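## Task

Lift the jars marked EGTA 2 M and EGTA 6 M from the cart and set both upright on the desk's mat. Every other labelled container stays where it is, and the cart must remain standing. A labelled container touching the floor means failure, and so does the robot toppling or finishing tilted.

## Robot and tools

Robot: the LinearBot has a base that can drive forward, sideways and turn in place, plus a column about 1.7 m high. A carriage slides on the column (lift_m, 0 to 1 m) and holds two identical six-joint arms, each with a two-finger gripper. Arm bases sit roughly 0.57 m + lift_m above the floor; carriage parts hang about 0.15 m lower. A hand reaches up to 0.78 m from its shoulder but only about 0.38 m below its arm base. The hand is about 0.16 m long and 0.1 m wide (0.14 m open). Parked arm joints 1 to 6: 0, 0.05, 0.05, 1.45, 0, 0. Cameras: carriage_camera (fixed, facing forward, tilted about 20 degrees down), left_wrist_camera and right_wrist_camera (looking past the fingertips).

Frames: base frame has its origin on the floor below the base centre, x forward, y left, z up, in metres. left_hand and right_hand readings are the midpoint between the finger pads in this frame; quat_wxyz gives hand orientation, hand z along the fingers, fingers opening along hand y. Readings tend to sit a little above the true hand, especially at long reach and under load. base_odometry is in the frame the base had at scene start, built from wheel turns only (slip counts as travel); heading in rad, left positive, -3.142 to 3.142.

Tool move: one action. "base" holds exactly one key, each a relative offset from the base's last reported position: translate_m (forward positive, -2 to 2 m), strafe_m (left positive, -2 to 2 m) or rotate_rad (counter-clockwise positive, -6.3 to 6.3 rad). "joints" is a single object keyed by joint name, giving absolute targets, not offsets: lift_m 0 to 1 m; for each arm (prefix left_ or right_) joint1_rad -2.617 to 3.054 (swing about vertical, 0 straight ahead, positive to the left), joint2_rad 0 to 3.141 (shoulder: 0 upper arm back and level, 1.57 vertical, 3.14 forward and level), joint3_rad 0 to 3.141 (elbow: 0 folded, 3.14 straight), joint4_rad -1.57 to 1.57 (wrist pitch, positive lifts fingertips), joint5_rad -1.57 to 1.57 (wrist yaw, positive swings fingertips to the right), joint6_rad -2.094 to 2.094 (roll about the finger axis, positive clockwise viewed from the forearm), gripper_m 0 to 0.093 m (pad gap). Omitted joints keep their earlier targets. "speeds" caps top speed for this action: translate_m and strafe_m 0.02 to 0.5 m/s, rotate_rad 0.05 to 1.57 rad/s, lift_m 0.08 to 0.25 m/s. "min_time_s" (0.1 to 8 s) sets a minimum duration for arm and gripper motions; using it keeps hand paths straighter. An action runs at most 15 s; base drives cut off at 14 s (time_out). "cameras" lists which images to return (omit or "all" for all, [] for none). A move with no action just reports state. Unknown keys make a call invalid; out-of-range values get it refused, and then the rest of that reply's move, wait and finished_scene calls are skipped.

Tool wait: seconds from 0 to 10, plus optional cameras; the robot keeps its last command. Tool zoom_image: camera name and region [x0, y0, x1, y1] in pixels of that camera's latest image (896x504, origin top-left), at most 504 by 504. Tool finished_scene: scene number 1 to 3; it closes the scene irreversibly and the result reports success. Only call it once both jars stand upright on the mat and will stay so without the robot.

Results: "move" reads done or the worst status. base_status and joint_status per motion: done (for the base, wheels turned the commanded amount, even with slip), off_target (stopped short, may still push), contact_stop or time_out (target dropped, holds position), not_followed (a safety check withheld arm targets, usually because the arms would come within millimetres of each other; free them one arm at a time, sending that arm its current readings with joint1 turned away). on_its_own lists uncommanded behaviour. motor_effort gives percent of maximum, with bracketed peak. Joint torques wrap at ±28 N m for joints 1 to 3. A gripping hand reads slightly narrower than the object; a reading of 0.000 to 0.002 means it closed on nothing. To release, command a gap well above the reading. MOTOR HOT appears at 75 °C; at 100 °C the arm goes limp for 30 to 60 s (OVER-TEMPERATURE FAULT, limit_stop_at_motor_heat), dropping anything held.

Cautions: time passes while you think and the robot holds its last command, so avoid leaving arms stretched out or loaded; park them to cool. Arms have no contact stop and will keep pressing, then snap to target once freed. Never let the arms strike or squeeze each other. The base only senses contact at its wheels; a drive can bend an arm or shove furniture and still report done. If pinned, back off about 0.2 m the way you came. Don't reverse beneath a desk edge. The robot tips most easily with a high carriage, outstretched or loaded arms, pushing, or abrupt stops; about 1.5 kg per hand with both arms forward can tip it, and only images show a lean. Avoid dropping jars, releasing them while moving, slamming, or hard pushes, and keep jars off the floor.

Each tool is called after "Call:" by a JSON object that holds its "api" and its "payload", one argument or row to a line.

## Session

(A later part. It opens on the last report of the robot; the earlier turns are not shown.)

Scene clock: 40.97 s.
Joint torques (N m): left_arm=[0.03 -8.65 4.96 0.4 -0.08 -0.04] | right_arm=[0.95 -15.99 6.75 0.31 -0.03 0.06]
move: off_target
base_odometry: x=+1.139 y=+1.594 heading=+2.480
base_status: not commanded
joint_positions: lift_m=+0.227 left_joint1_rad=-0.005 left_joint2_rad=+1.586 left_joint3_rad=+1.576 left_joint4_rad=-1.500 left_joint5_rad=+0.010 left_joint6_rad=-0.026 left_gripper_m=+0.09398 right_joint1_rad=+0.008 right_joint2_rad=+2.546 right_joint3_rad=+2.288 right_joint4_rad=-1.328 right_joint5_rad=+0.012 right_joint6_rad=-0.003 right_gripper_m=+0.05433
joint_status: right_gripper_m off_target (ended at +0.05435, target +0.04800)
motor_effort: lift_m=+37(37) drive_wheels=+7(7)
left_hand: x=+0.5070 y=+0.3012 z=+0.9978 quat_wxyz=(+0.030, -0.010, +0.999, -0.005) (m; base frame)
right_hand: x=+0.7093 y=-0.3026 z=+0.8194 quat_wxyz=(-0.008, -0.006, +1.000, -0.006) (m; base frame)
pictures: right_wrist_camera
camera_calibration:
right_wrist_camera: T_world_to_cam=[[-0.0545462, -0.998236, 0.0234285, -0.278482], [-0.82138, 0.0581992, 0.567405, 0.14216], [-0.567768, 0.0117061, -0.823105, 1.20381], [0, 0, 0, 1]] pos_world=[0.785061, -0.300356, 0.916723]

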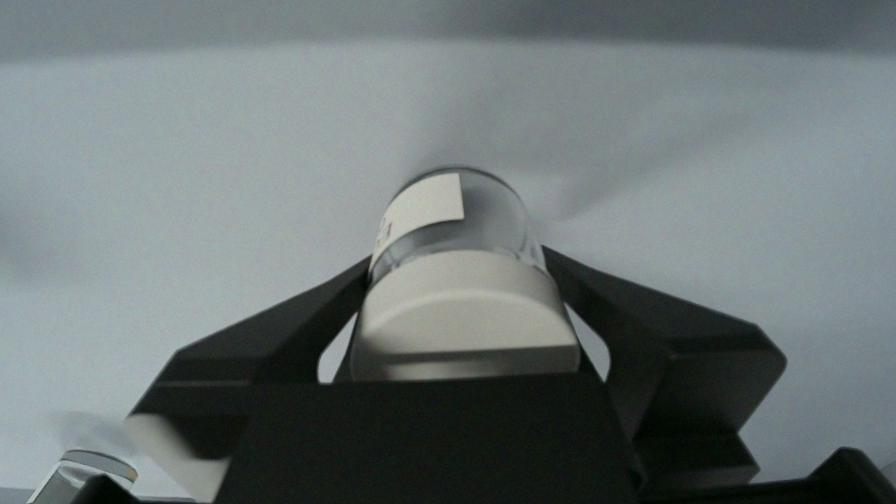

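Call:
{"api": "move", "payload": {
  "joints": {"lift_m":0.42},
  "cameras": []
}}

Call:
{"api": "move", "payload": {
  "joints": {"right_joint2_rad":1.4,"right_joint3_rad":1.6,"right_joint4_rad":-1.5},
  "min_time_s": 2,
  "cameras": ["right_wrist_camera"]
}}

Call:
{"api": "move", "payload": {
  "joints": {"left_joint1_rad":-0.813,"left_joint2_rad":2.25,"left_joint3_rad":2.03,"left_joint4_rad":-1.32},
  "min_time_s": 1.5,
  "cameras": ["left_wrist_camera","carriage_camera"]
}}

Scene clock: 43.93 s.
Joint torques (N m): left_arm=[0.02 -8.61 4.98 0.41 -0.08 -0.03] | right_arm=[0.92 -15.49 6.97 0.33 -0.02 0.06]
move: done
base_odometry: x=+1.139 y=+1.594 heading=+2.480
base_status: not commanded
joint_positions: lift_m=+0.420 left_joint1_rad=-0.005 left_joint2_rad=+1.586 left_joint3_rad=+1.576 left_joint4_rad=-1.500 left_joint5_rad=+0.010 left_joint6_rad=-0.026 left_gripper_m=+0.09398 right_joint1_rad=+0.008 right_joint2_rad=+2.541 right_joint3_rad=+2.286 right_joint4_rad=-1.329 right_joint5_rad=+0.012 right_joint6_rad=-0.003 right_gripper_m=+0.05433
joint_status: all done
motor_effort: lift_m=+43(51) drive_wheels=+7(7)
left_hand: x=+0.5068 y=+0.3012 z=+1.1904 quat_wxyz=(+0.030, -0.010, +0.999, -0.005) (m; base frame)
right_hand: x=+0.7092 y=-0.3026 z=+1.0141 quat_wxyz=(-0.007, -0.006, +1.000, -0.006) (m; base frame)
pictures: none
No camera images: "cameras" was empty.

Scene clock: 46.23 s.
Joint torques (N m): left_arm=[0.05 -8.64 4.94 0.41 -0.08 -0.04] | right_arm=[0.91 -6.32 6.05 1.05 -0.03 0.07]
move: done
base_odometry: x=+1.139 y=+1.594 heading=+2.480
base_status: not commanded
joint_positions: lift_m=+0.420 left_joint1_rad=-0.005 left_joint2_rad=+1.586 left_joint3_rad=+1.576 left_joint4_rad=-1.500 left_joint5_rad=+0.010 left_joint6_rad=-0.026 left_gripper_m=+0.09398 right_joint1_rad=+0.008 right_joint2_rad=+1.417 right_joint3_rad=+1.605 right_joint4_rad=-1.493 right_joint5_rad=+0.012 right_joint6_rad=-0.003 right_gripper_m=+0.05432
joint_status: all done
motor_effort: lift_m=+42(43) drive_wheels=-2(7)
left_hand: x=+0.5068 y=+0.3012 z=+1.1904 quat_wxyz=(+0.030, -0.010, +0.999, -0.005) (m; base frame)
right_hand: x=+0.4962 y=-0.3042 z=+1.2429 quat_wxyz=(+0.133, -0.005, +0.991, -0.005) (m; base frame)
pictures: right_wrist_camera
camera_calibration:
right_wrist_camera: T_world_to_cam=[[-0.0586071, -0.998268, 0.00515255, -0.276956], [-0.946939, 0.0572262, 0.316278, 0.101069], [-0.316025, 0.013657, -0.948653, 1.46306], [0, 0, 0, 1]] pos_world=[0.541837, -0.302241, 1.3574]

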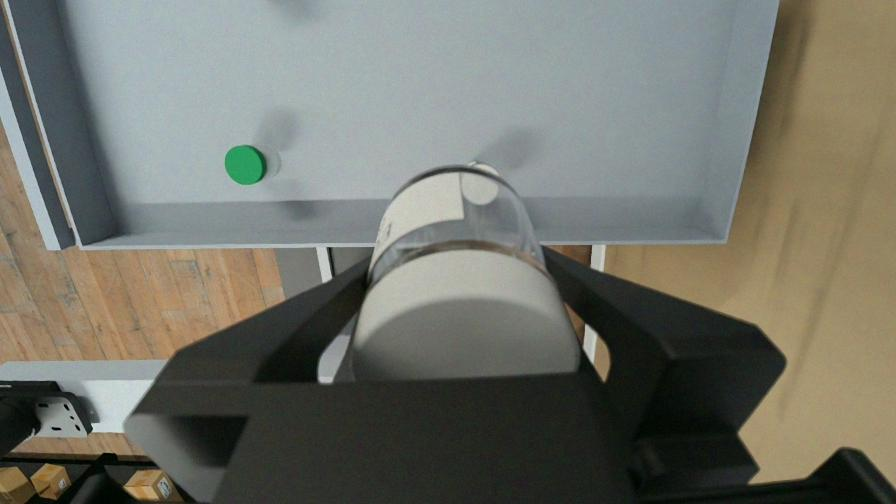

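Scene clock: 48.03 s.
Joint torques (N m): left_arm=[-0.47 -12.7 8.12 0.39 -0.03 -0.04] | right_arm=[0.77 -6.32 6.05 1.06 -0.03 0.06]
move: done
base_odometry: x=+1.139 y=+1.594 heading=+2.480
base_status: not commanded
joint_positions: lift_m=+0.420 left_joint1_rad=-0.813 left_joint2_rad=+2.242 left_joint3_rad=+1.998 left_joint4_rad=-1.333 left_joint5_rad=+0.005 left_joint6_rad=-0.026 left_gripper_m=+0.09399 right_joint1_rad=+0.009 right_joint2_rad=+1.417 right_joint3_rad=+1.605 right_joint4_rad=-1.494 right_joint5_rad=+0.012 right_joint6_rad=-0.003 right_gripper_m=+0.05432
joint_status: all done
motor_effort: lift_m=+42(43) drive_wheels=+7(7)
left_hand: x=+0.5209 y=-0.0121 z=+1.0743 quat_wxyz=(-0.004, +0.383, +0.924, -0.001) (m; base frame)
right_hand: x=+0.4960 y=-0.3039 z=+1.2428 quat_wxyz=(+0.132, -0.005, +0.991, -0.005) (m; base frame)
pictures: carriage_camera, left_wrist_camera
camera_calibration:
carriage_camera: T_world_to_cam=[[-0.0301167, -0.999264, -0.0237735, 0.0374489], [-0.352417, 0.0328724, -0.935266, 1.37145], [0.935359, -0.0197889, -0.353147, 0.375646], [0, 0, 0, 1]] pos_world=[0.133088, -0.000228057, 1.41622]
left_wrist_camera: T_world_to_cam=[[-0.716897, -0.696799, 0.0230271, 0.342237], [-0.545876, 0.581554, 0.603171, -0.352659], [-0.43368, 0.419841, -0.79728, 1.20953], [0, 0, 0, 1]] pos_world=[0.577392, -0.0642514, 1.16917]

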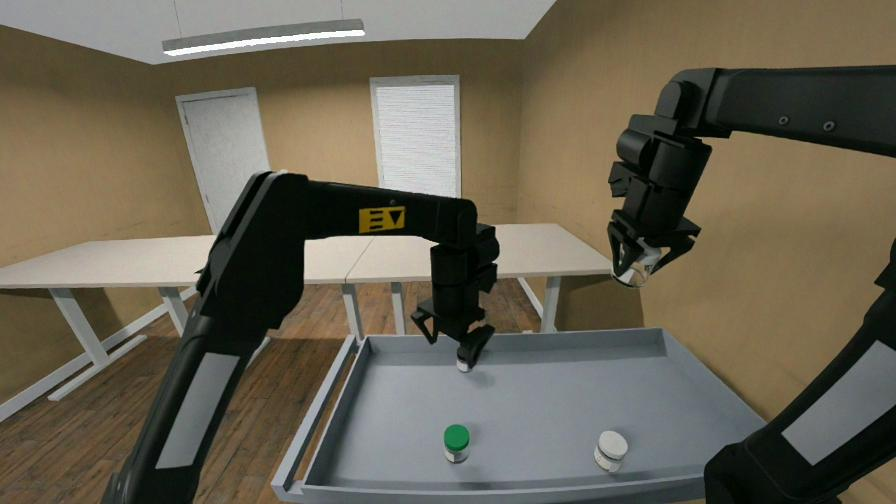

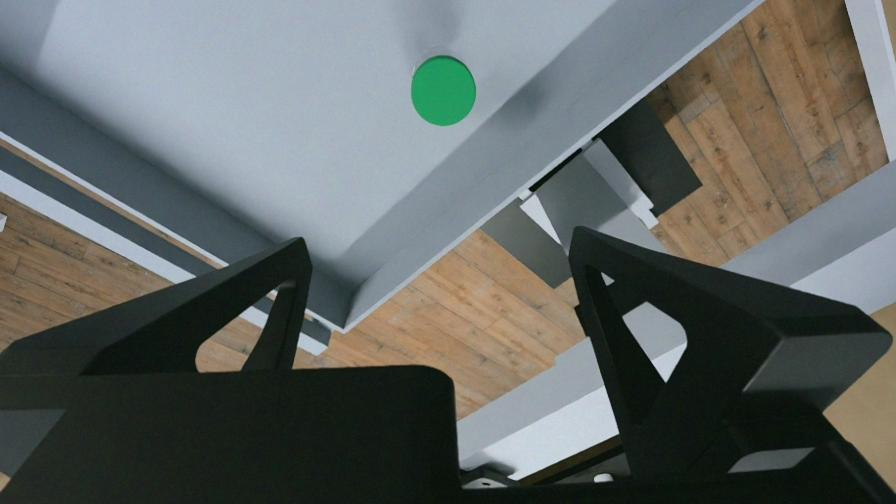

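Call:
{"api": "move", "payload": {
  "joints": {"lift_m":0.23},
  "cameras": ["left_wrist_camera"]
}}

Scene clock: 49.97 s.
Joint torques (N m): left_arm=[-0.39 -13.94 7.34 0.35 -0.03 -0.04] | right_arm=[0.8 -5.72 6.64 1.1 -0.02 0.07]
move: done
base_odometry: x=+1.139 y=+1.594 heading=+2.480
base_status: not commanded
joint_positions: lift_m=+0.230 left_joint1_rad=-0.813 left_joint2_rad=+2.254 left_joint3_rad=+2.008 left_joint4_rad=-1.328 left_joint5_rad=+0.005 left_joint6_rad=-0.026 left_gripper_m=+0.09399 right_joint1_rad=+0.009 right_joint2_rad=+1.411 right_joint3_rad=+1.598 right_joint4_rad=-1.498 right_joint5_rad=+0.012 right_joint6_rad=-0.003 right_gripper_m=+0.05432
joint_status: all done
motor_effort: lift_m=+36(36) drive_wheels=+7(7)
left_hand: x=+0.5230 y=-0.0143 z=+0.8823 quat_wxyz=(-0.003, +0.383, +0.924, -0.002) (m; base frame)
right_hand: x=+0.4932 y=-0.3040 z=+1.0523 quat_wxyz=(+0.129, -0.005, +0.992, -0.005) (m; base frame)
pictures: left_wrist_camera
camera_calibration:
left_wrist_camera: T_world_to_cam=[[-0.716933, -0.696761, 0.0230568, 0.346611], [-0.546824, 0.582554, 0.601343, -0.232295], [-0.432424, 0.418515, -0.798658, 1.05887], [0, 0, 0, 1]] pos_world=[0.579355, -0.0663243, 0.977374]

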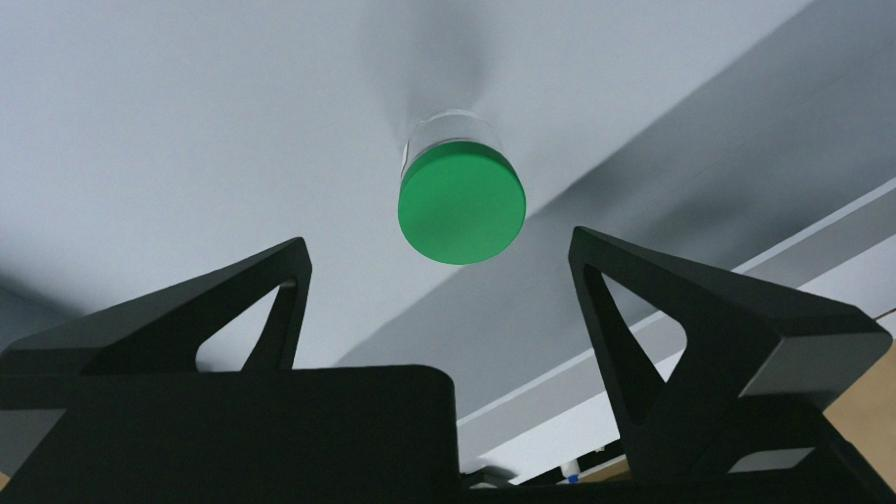

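Call:
{"api": "move", "payload": {
  "joints": {"left_joint1_rad":-0.835},
  "cameras": []
}}

Call:
{"api": "move", "payload": {
  "joints": {"lift_m":0.168},
  "speeds": {"lift_m":0.1},
  "cameras": ["left_wrist_camera"]
}}

Call:
{"api": "move", "payload": {
  "joints": {"left_gripper_m":0.048},
  "min_time_s": 1.7,
  "cameras": ["left_wrist_camera"]
}}

Scene clock: 51.37 s.
Joint torques (N m): left_arm=[-0.21 -13.98 7.25 0.35 -0.03 -0.04] | right_arm=[0.8 -5.74 6.63 1.1 -0.03 0.07]
move: done
base_odometry: x=+1.139 y=+1.594 heading=+2.480
base_status: not commanded
joint_positions: lift_m=+0.230 left_joint1_rad=-0.832 left_joint2_rad=+2.254 left_joint3_rad=+2.008 left_joint4_rad=-1.328 left_joint5_rad=+0.005 left_joint6_rad=-0.026 left_gripper_m=+0.09399 right_joint1_rad=+0.009 right_joint2_rad=+1.411 right_joint3_rad=+1.598 right_joint4_rad=-1.498 right_joint5_rad=+0.012 right_joint6_rad=-0.003 right_gripper_m=+0.05432
joint_status: all done
motor_effort: lift_m=+36(36) drive_wheels=+7(7)
left_hand: x=+0.5168 y=-0.0201 z=+0.8823 quat_wxyz=(-0.003, +0.392, +0.920, -0.002) (m; base frame)
right_hand: x=+0.4932 y=-0.3040 z=+1.0523 quat_wxyz=(+0.129, -0.005, +0.992, -0.005) (m; base frame)
pictures: none
No camera images: "cameras" was empty.

Scene clock: 52.37 s.
Joint torques (N m): left_arm=[-0.87 -13.96 7.34 0.35 -0.03 -0.04] | right_arm=[0.76 -5.82 6.63 1.14 -0.03 0.06]
move: done
base_odometry: x=+1.139 y=+1.594 heading=+2.480
base_status: not commanded
joint_positions: lift_m=+0.168 left_joint1_rad=-0.832 left_joint2_rad=+2.254 left_joint3_rad=+2.009 left_joint4_rad=-1.328 left_joint5_rad=+0.005 left_joint6_rad=-0.026 left_gripper_m=+0.09399 right_joint1_rad=+0.009 right_joint2_rad=+1.411 right_joint3_rad=+1.598 right_joint4_rad=-1.500 right_joint5_rad=+0.012 right_joint6_rad=-0.003 right_gripper_m=+0.05432
joint_status: all done
motor_effort: lift_m=+36(37) drive_wheels=-3(8)
left_hand: x=+0.5171 y=-0.0204 z=+0.8204 quat_wxyz=(-0.002, +0.392, +0.920, -0.002) (m; base frame)
right_hand: x=+0.4928 y=-0.3040 z=+0.9903 quat_wxyz=(+0.129, -0.005, +0.992, -0.005) (m; base frame)
pictures: left_wrist_camera
camera_calibration:
left_wrist_camera: T_world_to_cam=[[-0.730376, -0.682656, 0.0230766, 0.346729], [-0.536005, 0.59376, 0.600124, -0.199126], [-0.42338, 0.425946, -0.799574, 1.00565], [0, 0, 0, 1]] pos_world=[0.572284, -0.0734255, 0.915594]

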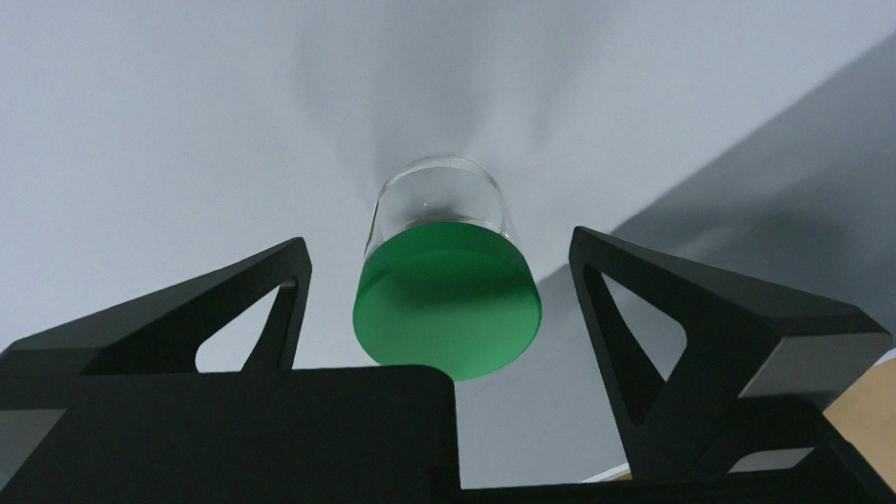

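Scene clock: 54.37 s.
Joint torques (N m): left_arm=[-0.7 -14.01 7.19 0.35 -0.03 -0.04] | right_arm=[0.84 -5.72 6.65 1.12 -0.03 0.06]
move: off_target
base_odometry: x=+1.139 y=+1.594 heading=+2.480
base_status: not commanded
joint_positions: lift_m=+0.168 left_joint1_rad=-0.832 left_joint2_rad=+2.254 left_joint3_rad=+2.009 left_joint4_rad=-1.328 left_joint5_rad=+0.005 left_joint6_rad=-0.026 left_gripper_m=+0.05394 right_joint1_rad=+0.009 right_joint2_rad=+1.411 right_joint3_rad=+1.598 right_joint4_rad=-1.500 right_joint5_rad=+0.012 right_joint6_rad=-0.003 right_gripper_m=+0.05432
joint_status: left_gripper_m off_target (ended at +0.05397, target +0.04800)
motor_effort: lift_m=+35(37) drive_wheels=+7(7)
left_hand: x=+0.5171 y=-0.0204 z=+0.8204 quat_wxyz=(-0.002, +0.392, +0.920, -0.002) (m; base frame)
right_hand: x=+0.4928 y=-0.3040 z=+0.9903 quat_wxyz=(+0.129, -0.005, +0.992, -0.005) (m; base frame)
pictures: left_wrist_camera
camera_calibration:
left_wrist_camera: T_world_to_cam=[[-0.730376, -0.682656, 0.0230766, 0.346729], [-0.536005, 0.59376, 0.600124, -0.199126], [-0.42338, 0.425946, -0.799574, 1.00565], [0, 0, 0, 1]] pos_world=[0.572284, -0.0734255, 0.915594]

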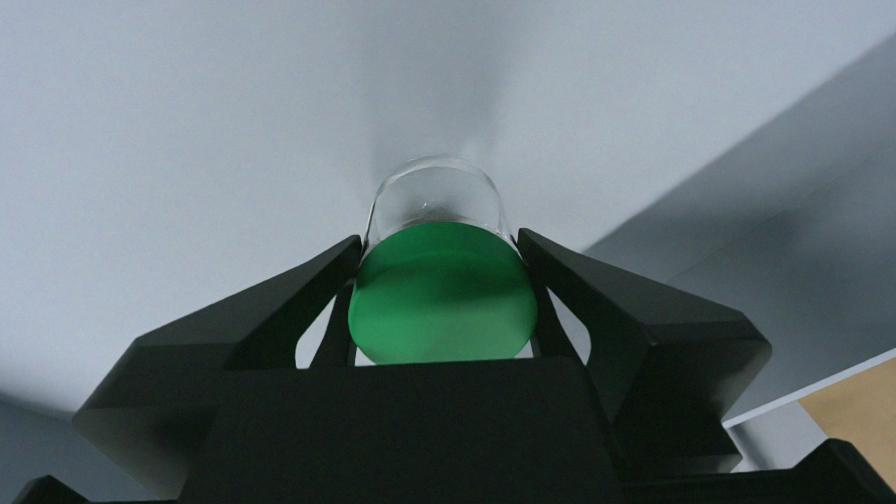

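Call:
{"api": "move", "payload": {
  "joints": {"lift_m":0.42},
  "cameras": []
}}

Call:
{"api": "move", "payload": {
  "base": {"translate_m":-0.2},
  "joints": {"left_joint1_rad":0,"left_joint2_rad":1.4,"left_joint3_rad":1.6,"left_joint4_rad":-1.5},
  "min_time_s": 2,
  "cameras": ["carriage_camera"]
}}

Call:
{"api": "move", "payload": {
  "base": {"strafe_m":1.35},
  "cameras": ["carriage_camera"]
}}

Scene clock: 58.03 s.
Joint torques (N m): left_arm=[-0.8 -14.45 7.3 0.34 -0.03 -0.04] | right_arm=[0.79 -5.7 6.75 1.13 -0.03 0.07]
move: done
base_odometry: x=+1.139 y=+1.594 heading=+2.480
base_status: not commanded
joint_positions: lift_m=+0.420 left_joint1_rad=-0.832 left_joint2_rad=+2.258 left_joint3_rad=+2.009 left_joint4_rad=-1.327 left_joint5_rad=+0.005 left_joint6_rad=-0.026 left_gripper_m=+0.05394 right_joint1_rad=+0.009 right_joint2_rad=+1.411 right_joint3_rad=+1.597 right_joint4_rad=-1.501 right_joint5_rad=+0.012 right_joint6_rad=-0.003 right_gripper_m=+0.05432
joint_status: all done
motor_effort: lift_m=+42(52) drive_wheels=+7(7)
left_hand: x=+0.5171 y=-0.0204 z=+1.0703 quat_wxyz=(-0.003, +0.392, +0.920, -0.001) (m; base frame)
right_hand: x=+0.4923 y=-0.3040 z=+1.2414 quat_wxyz=(+0.128, -0.005, +0.992, -0.005) (m; base frame)
pictures: none
No camera images: "cameras" was empty.

Scene clock: 60.33 s.
Joint torques (N m): left_arm=[0.14 -7.5 4.53 0.79 -0.02 -0.04] | right_arm=[0.55 -5.59 6.74 1.15 -0.01 0.07]
move: done
base_odometry: x=+1.297 y=+1.472 heading=+2.480
base_status: done
joint_positions: lift_m=+0.420 left_joint1_rad=-0.007 left_joint2_rad=+1.422 left_joint3_rad=+1.610 left_joint4_rad=-1.498 left_joint5_rad=+0.004 left_joint6_rad=-0.026 left_gripper_m=+0.05393 right_joint1_rad=+0.012 right_joint2_rad=+1.410 right_joint3_rad=+1.597 right_joint4_rad=-1.502 right_joint5_rad=+0.010 right_joint6_rad=-0.003 right_gripper_m=+0.05432
joint_status: all done
motor_effort: lift_m=+42(43) drive_wheels=+1(14)
left_hand: x=+0.4963 y=+0.3018 z=+1.2425 quat_wxyz=(+0.130, -0.010, +0.991, -0.004) (m; base frame)
right_hand: x=+0.4919 y=-0.3030 z=+1.2416 quat_wxyz=(+0.128, -0.007, +0.992, -0.004) (m; base frame)
pictures: carriage_camera
camera_calibration:
carriage_camera: T_world_to_cam=[[-0.0301167, -0.999264, -0.0237735, 0.0374488], [-0.352417, 0.0328724, -0.935266, 1.37145], [0.935359, -0.0197889, -0.353147, 0.375645], [0, 0, 0, 1]] pos_world=[0.133088, -0.000228057, 1.41622]

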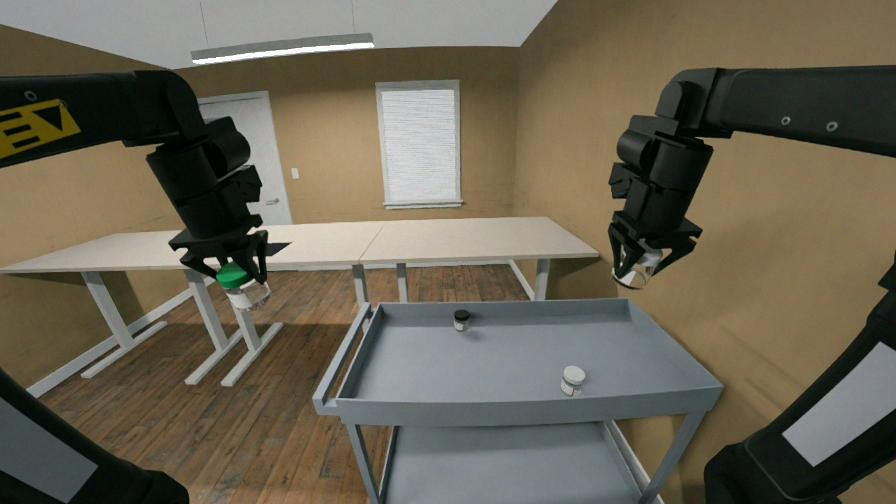

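Scene clock: 65.53 s.
Joint torques (N m): left_arm=[-0.06 -7.47 4.49 0.77 -0.03 -0.04] | right_arm=[0.29 -5.56 6.75 1.14 0 0.06]
move: done
base_odometry: x=+0.468 y=+0.406 heading=+2.480
base_status: done
joint_positions: lift_m=+0.420 left_joint1_rad=-0.004 left_joint2_rad=+1.422 left_joint3_rad=+1.610 left_joint4_rad=-1.499 left_joint5_rad=+0.005 left_joint6_rad=-0.026 left_gripper_m=+0.05393 right_joint1_rad=+0.013 right_joint2_rad=+1.410 right_joint3_rad=+1.597 right_joint4_rad=-1.502 right_joint5_rad=+0.009 right_joint6_rad=-0.003 right_gripper_m=+0.05432
joint_status: not commanded
motor_effort: lift_m=+43(43) drive_wheels=+0(19)
left_hand: x=+0.4961 y=+0.3025 z=+1.2425 quat_wxyz=(+0.129, -0.011, +0.992, -0.004) (m; base frame)
right_hand: x=+0.4919 y=-0.3023 z=+1.2416 quat_wxyz=(+0.128, -0.008, +0.992, -0.004) (m; base frame)
pictures: carriage_camera
camera_calibration:
carriage_camera: T_world_to_cam=[[-0.0301167, -0.999264, -0.0237735, 0.0374488], [-0.352417, 0.0328724, -0.935266, 1.37145], [0.935359, -0.0197889, -0.353147, 0.375645], [0, 0, 0, 1]] pos_world=[0.133088, -0.000228057, 1.41622]

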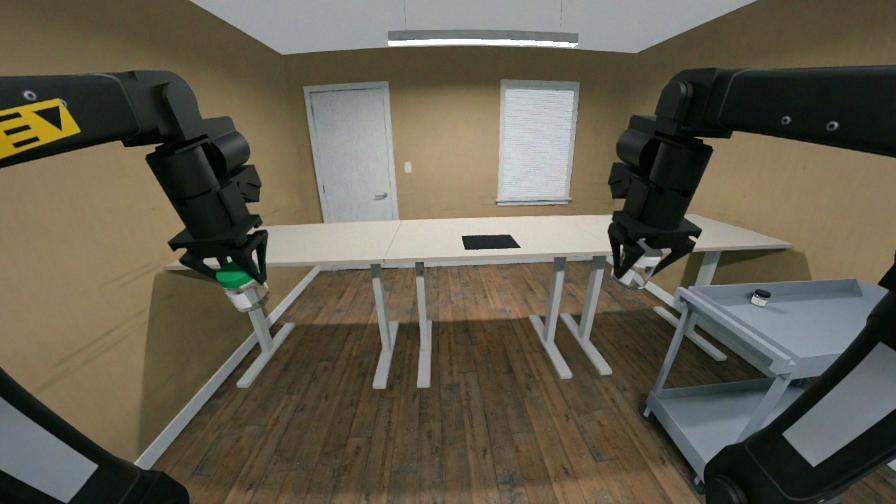

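Call:
{"api": "move", "payload": {
  "base": {"strafe_m":-0.34},
  "cameras": []
}}

Call:
{"api": "move", "payload": {
  "base": {"translate_m":1.05},
  "cameras": ["carriage_camera"]
}}

Scene clock: 69.97 s.
Joint torques (N m): left_arm=[-0.02 -6.93 4.53 0.81 -0.08 -0.04] | right_arm=[0.58 -5.61 6.76 1.15 0.01 0.06]
move: done
base_odometry: x=+0.677 y=+0.674 heading=+2.480
base_status: done
joint_positions: lift_m=+0.420 left_joint1_rad=-0.003 left_joint2_rad=+1.418 left_joint3_rad=+1.610 left_joint4_rad=-1.502 left_joint5_rad=+0.006 left_joint6_rad=-0.026 left_gripper_m=+0.05393 right_joint1_rad=+0.013 right_joint2_rad=+1.410 right_joint3_rad=+1.597 right_joint4_rad=-1.502 right_joint5_rad=+0.008 right_joint6_rad=-0.003 right_gripper_m=+0.05432
joint_status: not commanded
motor_effort: lift_m=+42(43) drive_wheels=+0(22)
left_hand: x=+0.4947 y=+0.3025 z=+1.2433 quat_wxyz=(+0.130, -0.011, +0.991, -0.005) (m; base frame)
right_hand: x=+0.4919 y=-0.3022 z=+1.2416 quat_wxyz=(+0.128, -0.007, +0.992, -0.003) (m; base frame)
pictures: none
No camera images: "cameras" was empty.

Scene clock: 74.33 s.
Joint torques (N m): left_arm=[-0.16 -6.76 4.57 0.83 -0.04 -0.04] | right_arm=[0.42 -5.7 6.75 1.14 0.01 0.06]
move: done
base_odometry: x=-0.151 y=+1.321 heading=+2.479
base_status: done
joint_positions: lift_m=+0.420 left_joint1_rad=-0.003 left_joint2_rad=+1.417 left_joint3_rad=+1.610 left_joint4_rad=-1.504 left_joint5_rad=+0.006 left_joint6_rad=-0.026 left_gripper_m=+0.05393 right_joint1_rad=+0.013 right_joint2_rad=+1.409 right_joint3_rad=+1.597 right_joint4_rad=-1.502 right_joint5_rad=+0.008 right_joint6_rad=-0.003 right_gripper_m=+0.05432
joint_status: not commanded
motor_effort: lift_m=+43(43) drive_wheels=-2(22)
left_hand: x=+0.4941 y=+0.3025 z=+1.2436 quat_wxyz=(+0.130, -0.011, +0.991, -0.005) (m; base frame)
right_hand: x=+0.4919 y=-0.3022 z=+1.2417 quat_wxyz=(+0.128, -0.007, +0.992, -0.003) (m; base frame)
pictures: carriage_camera
camera_calibration:
carriage_camera: T_world_to_cam=[[-0.0301167, -0.999264, -0.0237735, 0.0374488], [-0.352417, 0.0328724, -0.935266, 1.37145], [0.935359, -0.0197889, -0.353147, 0.375645], [0, 0, 0, 1]] pos_world=[0.133088, -0.000228057, 1.41622]

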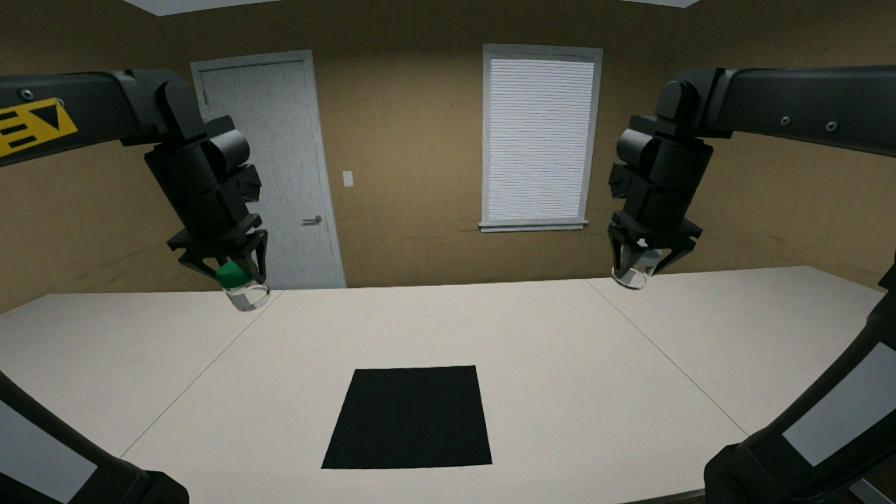

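Call:
{"api": "move", "payload": {
  "base": {"translate_m":-0.05},
  "cameras": []
}}

Call:
{"api": "move", "payload": {
  "base": {"strafe_m":0.07},
  "joints": {"lift_m":0.5,"right_joint1_rad":0.542,"right_joint2_rad":2.25,"right_joint3_rad":2.03,"right_joint4_rad":-1.33},
  "min_time_s": 2,
  "cameras": ["right_wrist_camera","carriage_camera"]
}}

Scene clock: 77.43 s.
Joint torques (N m): left_arm=[-0.16 -6.48 4.49 0.84 -0.04 -0.04] | right_arm=[0.46 -5.5 6.74 1.15 0 0.06]
move: done
base_odometry: x=-0.112 y=+1.290 heading=+2.479
base_status: done
joint_positions: lift_m=+0.420 left_joint1_rad=-0.003 left_joint2_rad=+1.414 left_joint3_rad=+1.610 left_joint4_rad=-1.505 left_joint5_rad=+0.006 left_joint6_rad=-0.026 left_gripper_m=+0.05393 right_joint1_rad=+0.013 right_joint2_rad=+1.409 right_joint3_rad=+1.597 right_joint4_rad=-1.503 right_joint5_rad=+0.008 right_joint6_rad=-0.003 right_gripper_m=+0.05432
joint_status: not commanded
motor_effort: lift_m=+42(43) drive_wheels=+4(14)
left_hand: x=+0.4935 y=+0.3025 z=+1.2442 quat_wxyz=(+0.130, -0.011, +0.991, -0.005) (m; base frame)
right_hand: x=+0.4917 y=-0.3022 z=+1.2418 quat_wxyz=(+0.128, -0.007, +0.992, -0.003) (m; base frame)
pictures: none
No camera images: "cameras" was empty.

Scene clock: 79.73 s.
Joint torques (N m): left_arm=[-0.4 -6.57 4.97 0.83 -0.03 -0.04] | right_arm=[0.64 -10.4 8.69 0.57 0.01 0.06]
move: done
base_odometry: x=-0.155 y=+1.235 heading=+2.479
base_status: done
joint_positions: lift_m=+0.500 left_joint1_rad=+0.000 left_joint2_rad=+1.414 left_joint3_rad=+1.604 left_joint4_rad=-1.505 left_joint5_rad=+0.005 left_joint6_rad=-0.026 left_gripper_m=+0.05393 right_joint1_rad=+0.538 right_joint2_rad=+2.238 right_joint3_rad=+2.006 right_joint4_rad=-1.342 right_joint5_rad=+0.007 right_joint6_rad=-0.003 right_gripper_m=+0.05432
joint_status: all done
motor_effort: lift_m=+42(50) drive_wheels=+1(18)
left_hand: x=+0.4927 y=+0.3035 z=+1.3224 quat_wxyz=(+0.127, -0.013, +0.992, -0.004) (m; base frame)
right_hand: x=+0.5964 y=-0.0827 z=+1.1577 quat_wxyz=(-0.001, -0.267, +0.964, -0.004) (m; base frame)
pictures: carriage_camera, right_wrist_camera
camera_calibration:
carriage_camera: T_world_to_cam=[[-0.0301167, -0.999264, -0.0237735, 0.0393501], [-0.352417, 0.0328724, -0.935266, 1.44625], [0.935359, -0.0197889, -0.353147, 0.403887], [0, 0, 0, 1]] pos_world=[0.133088, -0.000228057, 1.49619]
right_wrist_camera: T_world_to_cam=[[0.457258, -0.889142, 0.0185046, -0.363603], [-0.742685, -0.370328, 0.557921, -0.226772], [-0.489218, -0.268857, -0.829687, 1.35312], [0, 0, 0, 1]] pos_world=[0.65981, -0.043479, 1.25591]

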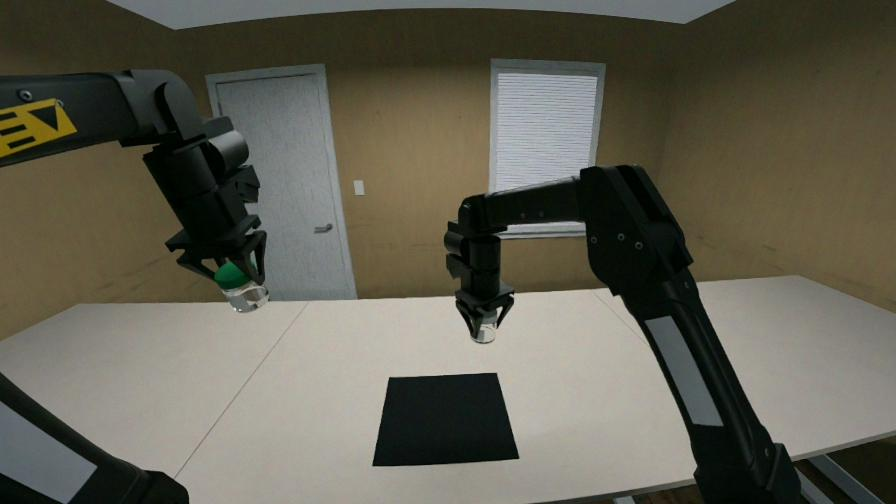

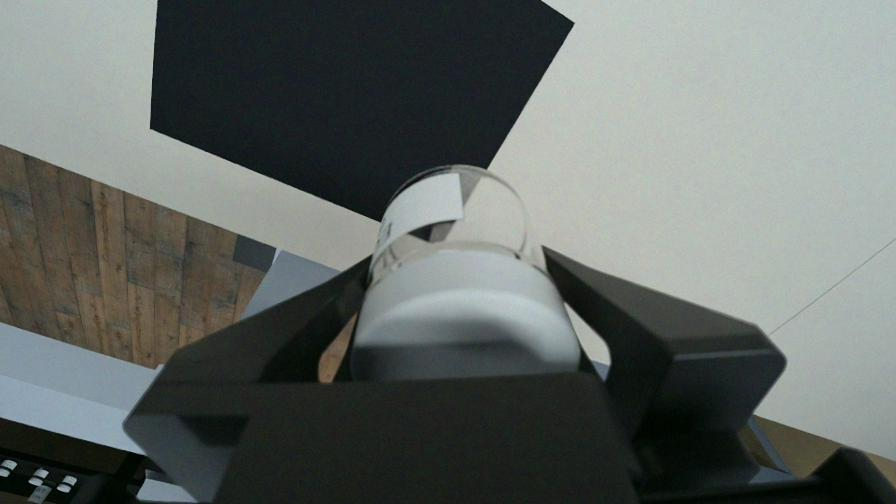

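Call:
{"api": "move", "payload": {
  "joints": {"lift_m":0.35},
  "cameras": ["carriage_camera","right_wrist_camera"]
}}

Call:
{"api": "zoom_image", "payload": {
  "camera": "carriage_camera",
  "region": [390, 330, 590, 480]
}}

Scene clock: 82.20 s.
Joint torques (N m): left_arm=[-0.47 -6.65 4.97 0.84 -0.03 -0.04] | right_arm=[0.59 -11.54 7.68 0.54 0.01 0.06]
move: done
base_odometry: x=-0.155 y=+1.235 heading=+2.479
base_status: not commanded
joint_positions: lift_m=+0.350 left_joint1_rad=+0.000 left_joint2_rad=+1.413 left_joint3_rad=+1.604 left_joint4_rad=-1.507 left_joint5_rad=+0.005 left_joint6_rad=-0.026 left_gripper_m=+0.05393 right_joint1_rad=+0.538 right_joint2_rad=+2.250 right_joint3_rad=+2.017 right_joint4_rad=-1.339 right_joint5_rad=+0.007 right_joint6_rad=-0.003 right_gripper_m=+0.05432
joint_status: all done
motor_effort: lift_m=+36(37) drive_wheels=+4(4)
left_hand: x=+0.4922 y=+0.3035 z=+1.1731 quat_wxyz=(+0.127, -0.013, +0.992, -0.004) (m; base frame)
right_hand: x=+0.5991 y=-0.0811 z=+1.0063 quat_wxyz=(+0.001, -0.267, +0.964, -0.004) (m; base frame)
pictures: carriage_camera, right_wrist_camera
camera_calibration:
carriage_camera: T_world_to_cam=[[-0.0301167, -0.999264, -0.0237735, 0.0357968], [-0.352417, 0.0328724, -0.935266, 1.30646], [0.935359, -0.0197889, -0.353147, 0.351105], [0, 0, 0, 1]] pos_world=[0.133088, -0.000228057, 1.34673]
right_wrist_camera: T_world_to_cam=[[0.457203, -0.889174, 0.0182884, -0.360351], [-0.744326, -0.371307, 0.555077, -0.135858], [-0.486769, -0.267396, -0.831598, 1.22983], [0, 0, 0, 1]] pos_world=[0.662274, -0.0420087, 1.10472]

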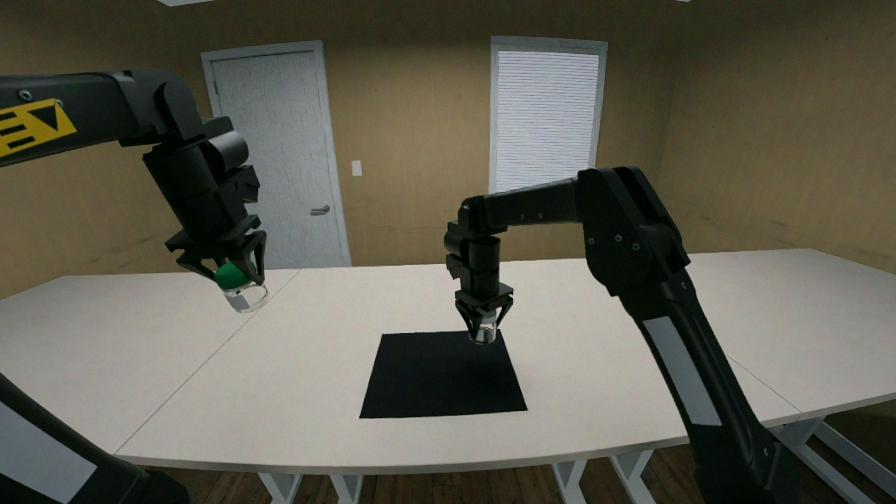

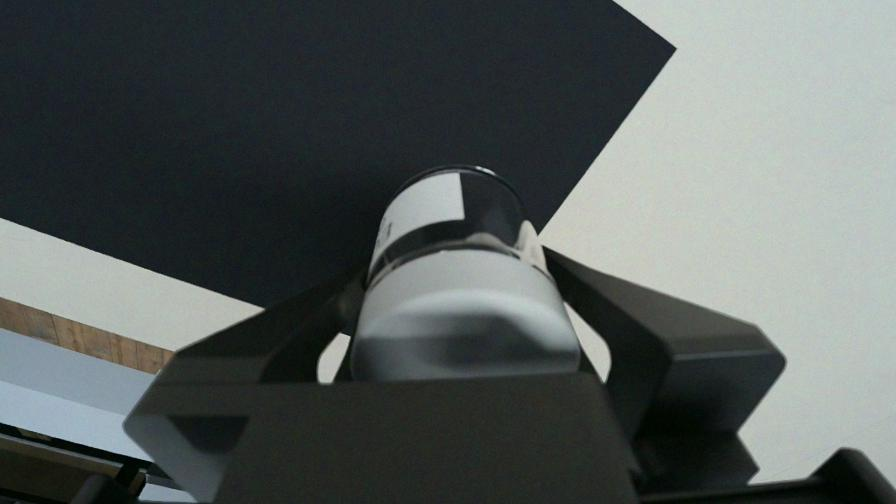

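Scaled by 2.520.

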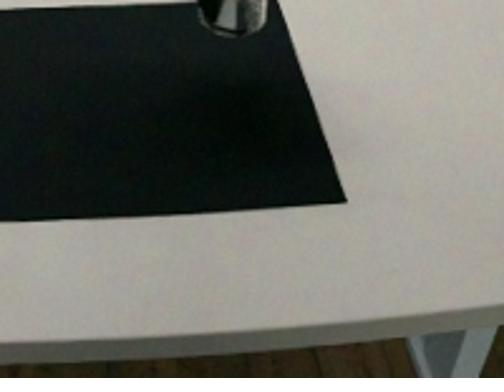

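Call:
{"api": "move", "payload": {
  "joints": {"lift_m":0.312},
  "speeds": {"lift_m":0.08},
  "cameras": ["carriage_camera"]
}}

Call:
{"api": "zoom_image", "payload": {
  "camera": "carriage_camera",
  "region": [350, 200, 650, 400]
}}

Call:
{"api": "move", "payload": {
  "joints": {"lift_m":0.303},
  "speeds": {"lift_m":0.08},
  "cameras": ["carriage_camera"]
}}

Call:
{"api": "zoom_image", "payload": {
  "camera": "carriage_camera",
  "region": [350, 200, 650, 400]
}}

Scene clock: 87.50 s.
Joint torques (N m): left_arm=[-0.53 -6.42 5.04 0.85 -0.02 -0.04] | right_arm=[0.54 -11.54 7.6 0.53 0.01 0.06]
move: done
base_odometry: x=-0.155 y=+1.235 heading=+2.479
base_status: not commanded
joint_positions: lift_m=+0.312 left_joint1_rad=+0.000 left_joint2_rad=+1.413 left_joint3_rad=+1.604 left_joint4_rad=-1.507 left_joint5_rad=+0.005 left_joint6_rad=-0.026 left_gripper_m=+0.05393 right_joint1_rad=+0.538 right_joint2_rad=+2.250 right_joint3_rad=+2.018 right_joint4_rad=-1.338 right_joint5_rad=+0.007 right_joint6_rad=-0.003 right_gripper_m=+0.05432
joint_status: all done
motor_effort: lift_m=+36(37) drive_wheels=+4(4)
left_hand: x=+0.4921 y=+0.3035 z=+1.1350 quat_wxyz=(+0.127, -0.013, +0.992, -0.004) (m; base frame)
right_hand: x=+0.5996 y=-0.0808 z=+0.9684 quat_wxyz=(+0.002, -0.267, +0.964, -0.003) (m; base frame)
pictures: carriage_camera
camera_calibration:
carriage_camera: T_world_to_cam=[[-0.0301167, -0.999264, -0.0237735, 0.0348932], [-0.352417, 0.0328724, -0.935266, 1.27091], [0.935359, -0.0197889, -0.353147, 0.337682], [0, 0, 0, 1]] pos_world=[0.133088, -0.000228057, 1.30872]

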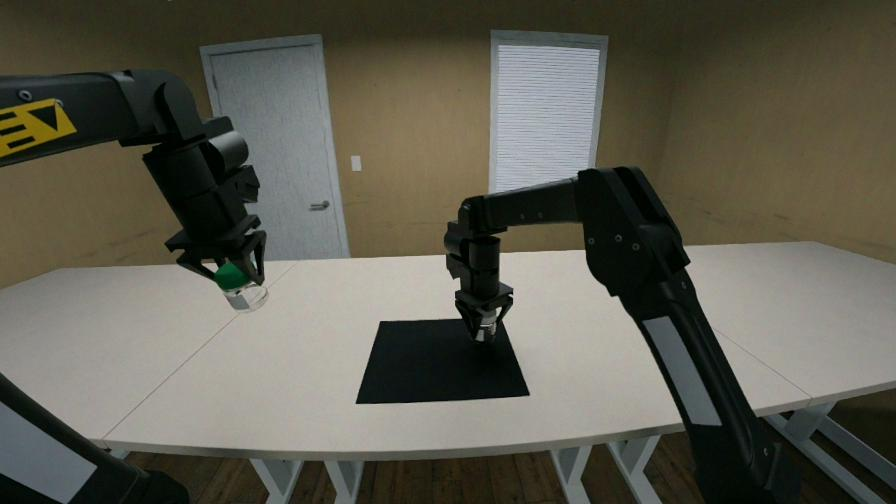

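Scaled by 1.680.

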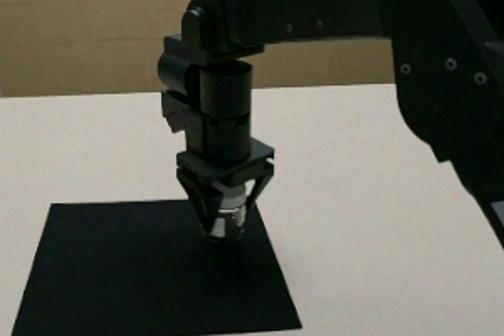

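Scene clock: 88.30 s.
Joint torques (N m): left_arm=[-0.32 -6.05 5.12 0.88 -0.02 -0.04] | right_arm=[0.54 -11.64 7.57 0.52 0.01 0.06]
move: done
base_odometry: x=-0.155 y=+1.235 heading=+2.479
base_status: not commanded
joint_positions: lift_m=+0.303 left_joint1_rad=+0.000 left_joint2_rad=+1.413 left_joint3_rad=+1.604 left_joint4_rad=-1.507 left_joint5_rad=+0.005 left_joint6_rad=-0.026 left_gripper_m=+0.05393 right_joint1_rad=+0.538 right_joint2_rad=+2.251 right_joint3_rad=+2.019 right_joint4_rad=-1.337 right_joint5_rad=+0.007 right_joint6_rad=-0.003 right_gripper_m=+0.05432
joint_status: all done
motor_effort: lift_m=+36(37) drive_wheels=+4(4)
left_hand: x=+0.4921 y=+0.3035 z=+1.1262 quat_wxyz=(+0.127, -0.013, +0.992, -0.004) (m; base frame)
right_hand: x=+0.5999 y=-0.0806 z=+0.9591 quat_wxyz=(+0.002, -0.267, +0.964, -0.003) (m; base frame)
pictures: carriage_camera
camera_calibration:
carriage_camera: T_world_to_cam=[[-0.0301167, -0.999264, -0.0237735, 0.0346786], [-0.352417, 0.0328724, -0.935266, 1.26247], [0.935359, -0.0197889, -0.353147, 0.334494], [0, 0, 0, 1]] pos_world=[0.133088, -0.000228057, 1.29969]

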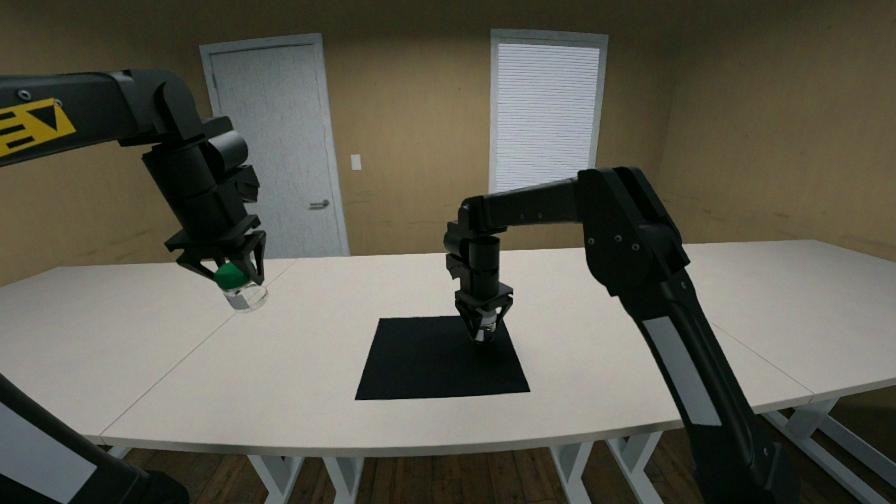

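Scaled by 1.680.

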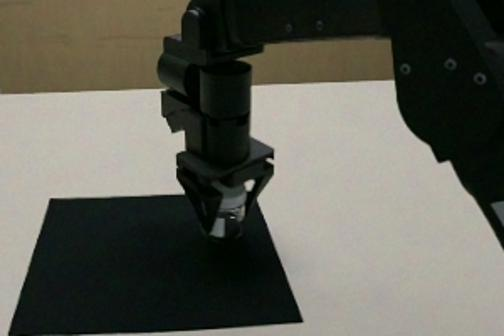

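Call:
{"api": "move", "payload": {
  "joints": {"lift_m":0.297},
  "speeds": {"lift_m":0.08},
  "cameras": []
}}

Call:
{"api": "move", "payload": {
  "joints": {"lift_m":0.292},
  "speeds": {"lift_m":0.08},
  "cameras": ["carriage_camera"]
}}

Call:
{"api": "zoom_image", "payload": {
  "camera": "carriage_camera",
  "region": [420, 270, 540, 360]
}}

Scene clock: 89.40 s.
Joint torques (N m): left_arm=[-0.46 -6.45 4.9 0.87 -0.03 -0.03] | right_arm=[0.38 -11.86 7.56 0.51 0.01 0.06]
move: done
base_odometry: x=-0.155 y=+1.235 heading=+2.479
base_status: not commanded
joint_positions: lift_m=+0.297 left_joint1_rad=+0.000 left_joint2_rad=+1.413 left_joint3_rad=+1.604 left_joint4_rad=-1.508 left_joint5_rad=+0.005 left_joint6_rad=-0.026 left_gripper_m=+0.05393 right_joint1_rad=+0.538 right_joint2_rad=+2.253 right_joint3_rad=+2.019 right_joint4_rad=-1.336 right_joint5_rad=+0.007 right_joint6_rad=-0.003 right_gripper_m=+0.05432
joint_status: all done
motor_effort: lift_m=+36(37) drive_wheels=+4(4)
left_hand: x=+0.4919 y=+0.3035 z=+1.1202 quat_wxyz=(+0.127, -0.013, +0.992, -0.004) (m; base frame)
right_hand: x=+0.6001 y=-0.0805 z=+0.9526 quat_wxyz=(+0.002, -0.267, +0.964, -0.003) (m; base frame)
pictures: none
No camera images: "cameras" was empty.

Scene clock: 89.97 s.
Joint torques (N m): left_arm=[-0.42 -6.23 4.83 0.9 -0.03 -0.04] | right_arm=[0.57 -11.75 7.24 0.56 0.01 0.07]
move: done
base_odometry: x=-0.155 y=+1.235 heading=+2.479
base_status: not commanded
joint_positions: lift_m=+0.292 left_joint1_rad=+0.000 left_joint2_rad=+1.412 left_joint3_rad=+1.604 left_joint4_rad=-1.510 left_joint5_rad=+0.005 left_joint6_rad=-0.026 left_gripper_m=+0.05393 right_joint1_rad=+0.538 right_joint2_rad=+2.252 right_joint3_rad=+2.023 right_joint4_rad=-1.339 right_joint5_rad=+0.008 right_joint6_rad=-0.003 right_gripper_m=+0.05432
joint_status: all done
motor_effort: lift_m=+33(35) drive_wheels=+4(5)
left_hand: x=+0.4914 y=+0.3035 z=+1.1155 quat_wxyz=(+0.126, -0.013, +0.992, -0.004) (m; base frame)
right_hand: x=+0.6001 y=-0.0806 z=+0.9489 quat_wxyz=(+0.002, -0.267, +0.964, -0.003) (m; base frame)
pictures: carriage_camera
camera_calibration:
carriage_camera: T_world_to_cam=[[-0.0301167, -0.999264, -0.0237735, 0.0344222], [-0.352417, 0.0328724, -0.935266, 1.25238], [0.935359, -0.0197889, -0.353147, 0.330686], [0, 0, 0, 1]] pos_world=[0.133088, -0.000228057, 1.28891]

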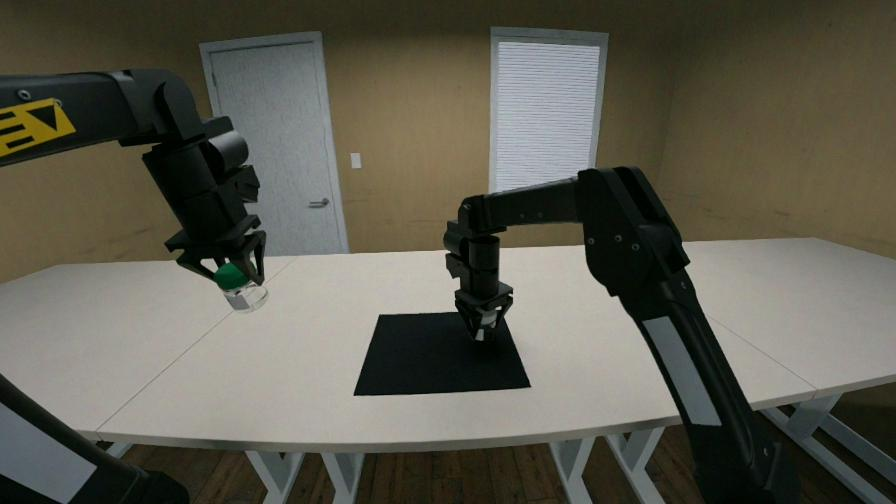

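Scaled by 4.200.

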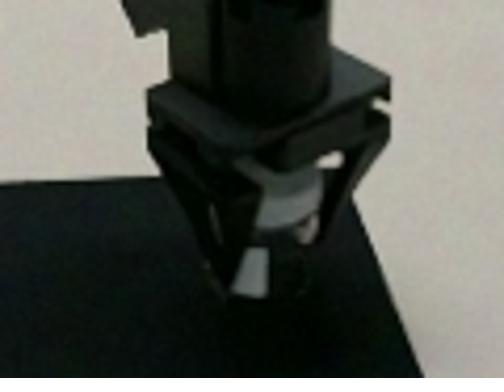

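Call:
{"api": "move", "payload": {
  "joints": {"lift_m":0.288},
  "speeds": {"lift_m":0.08},
  "cameras": []
}}

Scene clock: 90.80 s.
Joint torques (N m): left_arm=[-0.38 -6.11 5.03 0.83 -0.03 -0.04] | right_arm=[0.46 -11.4 6.58 0.66 0.01 0.06]
move: done
base_odometry: x=-0.155 y=+1.235 heading=+2.479
base_status: not commanded
joint_positions: lift_m=+0.288 left_joint1_rad=+0.000 left_joint2_rad=+1.412 left_joint3_rad=+1.604 left_joint4_rad=-1.510 left_joint5_rad=+0.005 left_joint6_rad=-0.026 left_gripper_m=+0.05393 right_joint1_rad=+0.538 right_joint2_rad=+2.248 right_joint3_rad=+2.030 right_joint4_rad=-1.348 right_joint5_rad=+0.008 right_joint6_rad=-0.003 right_gripper_m=+0.05432
joint_status: all done
motor_effort: lift_m=+33(34) drive_wheels=+4(4)
left_hand: x=+0.4913 y=+0.3035 z=+1.1114 quat_wxyz=(+0.126, -0.013, +0.992, -0.004) (m; base frame)
right_hand: x=+0.6000 y=-0.0807 z=+0.9484 quat_wxyz=(+0.003, -0.267, +0.964, -0.003) (m; base frame)
pictures: none
No camera images: "cameras" was empty.


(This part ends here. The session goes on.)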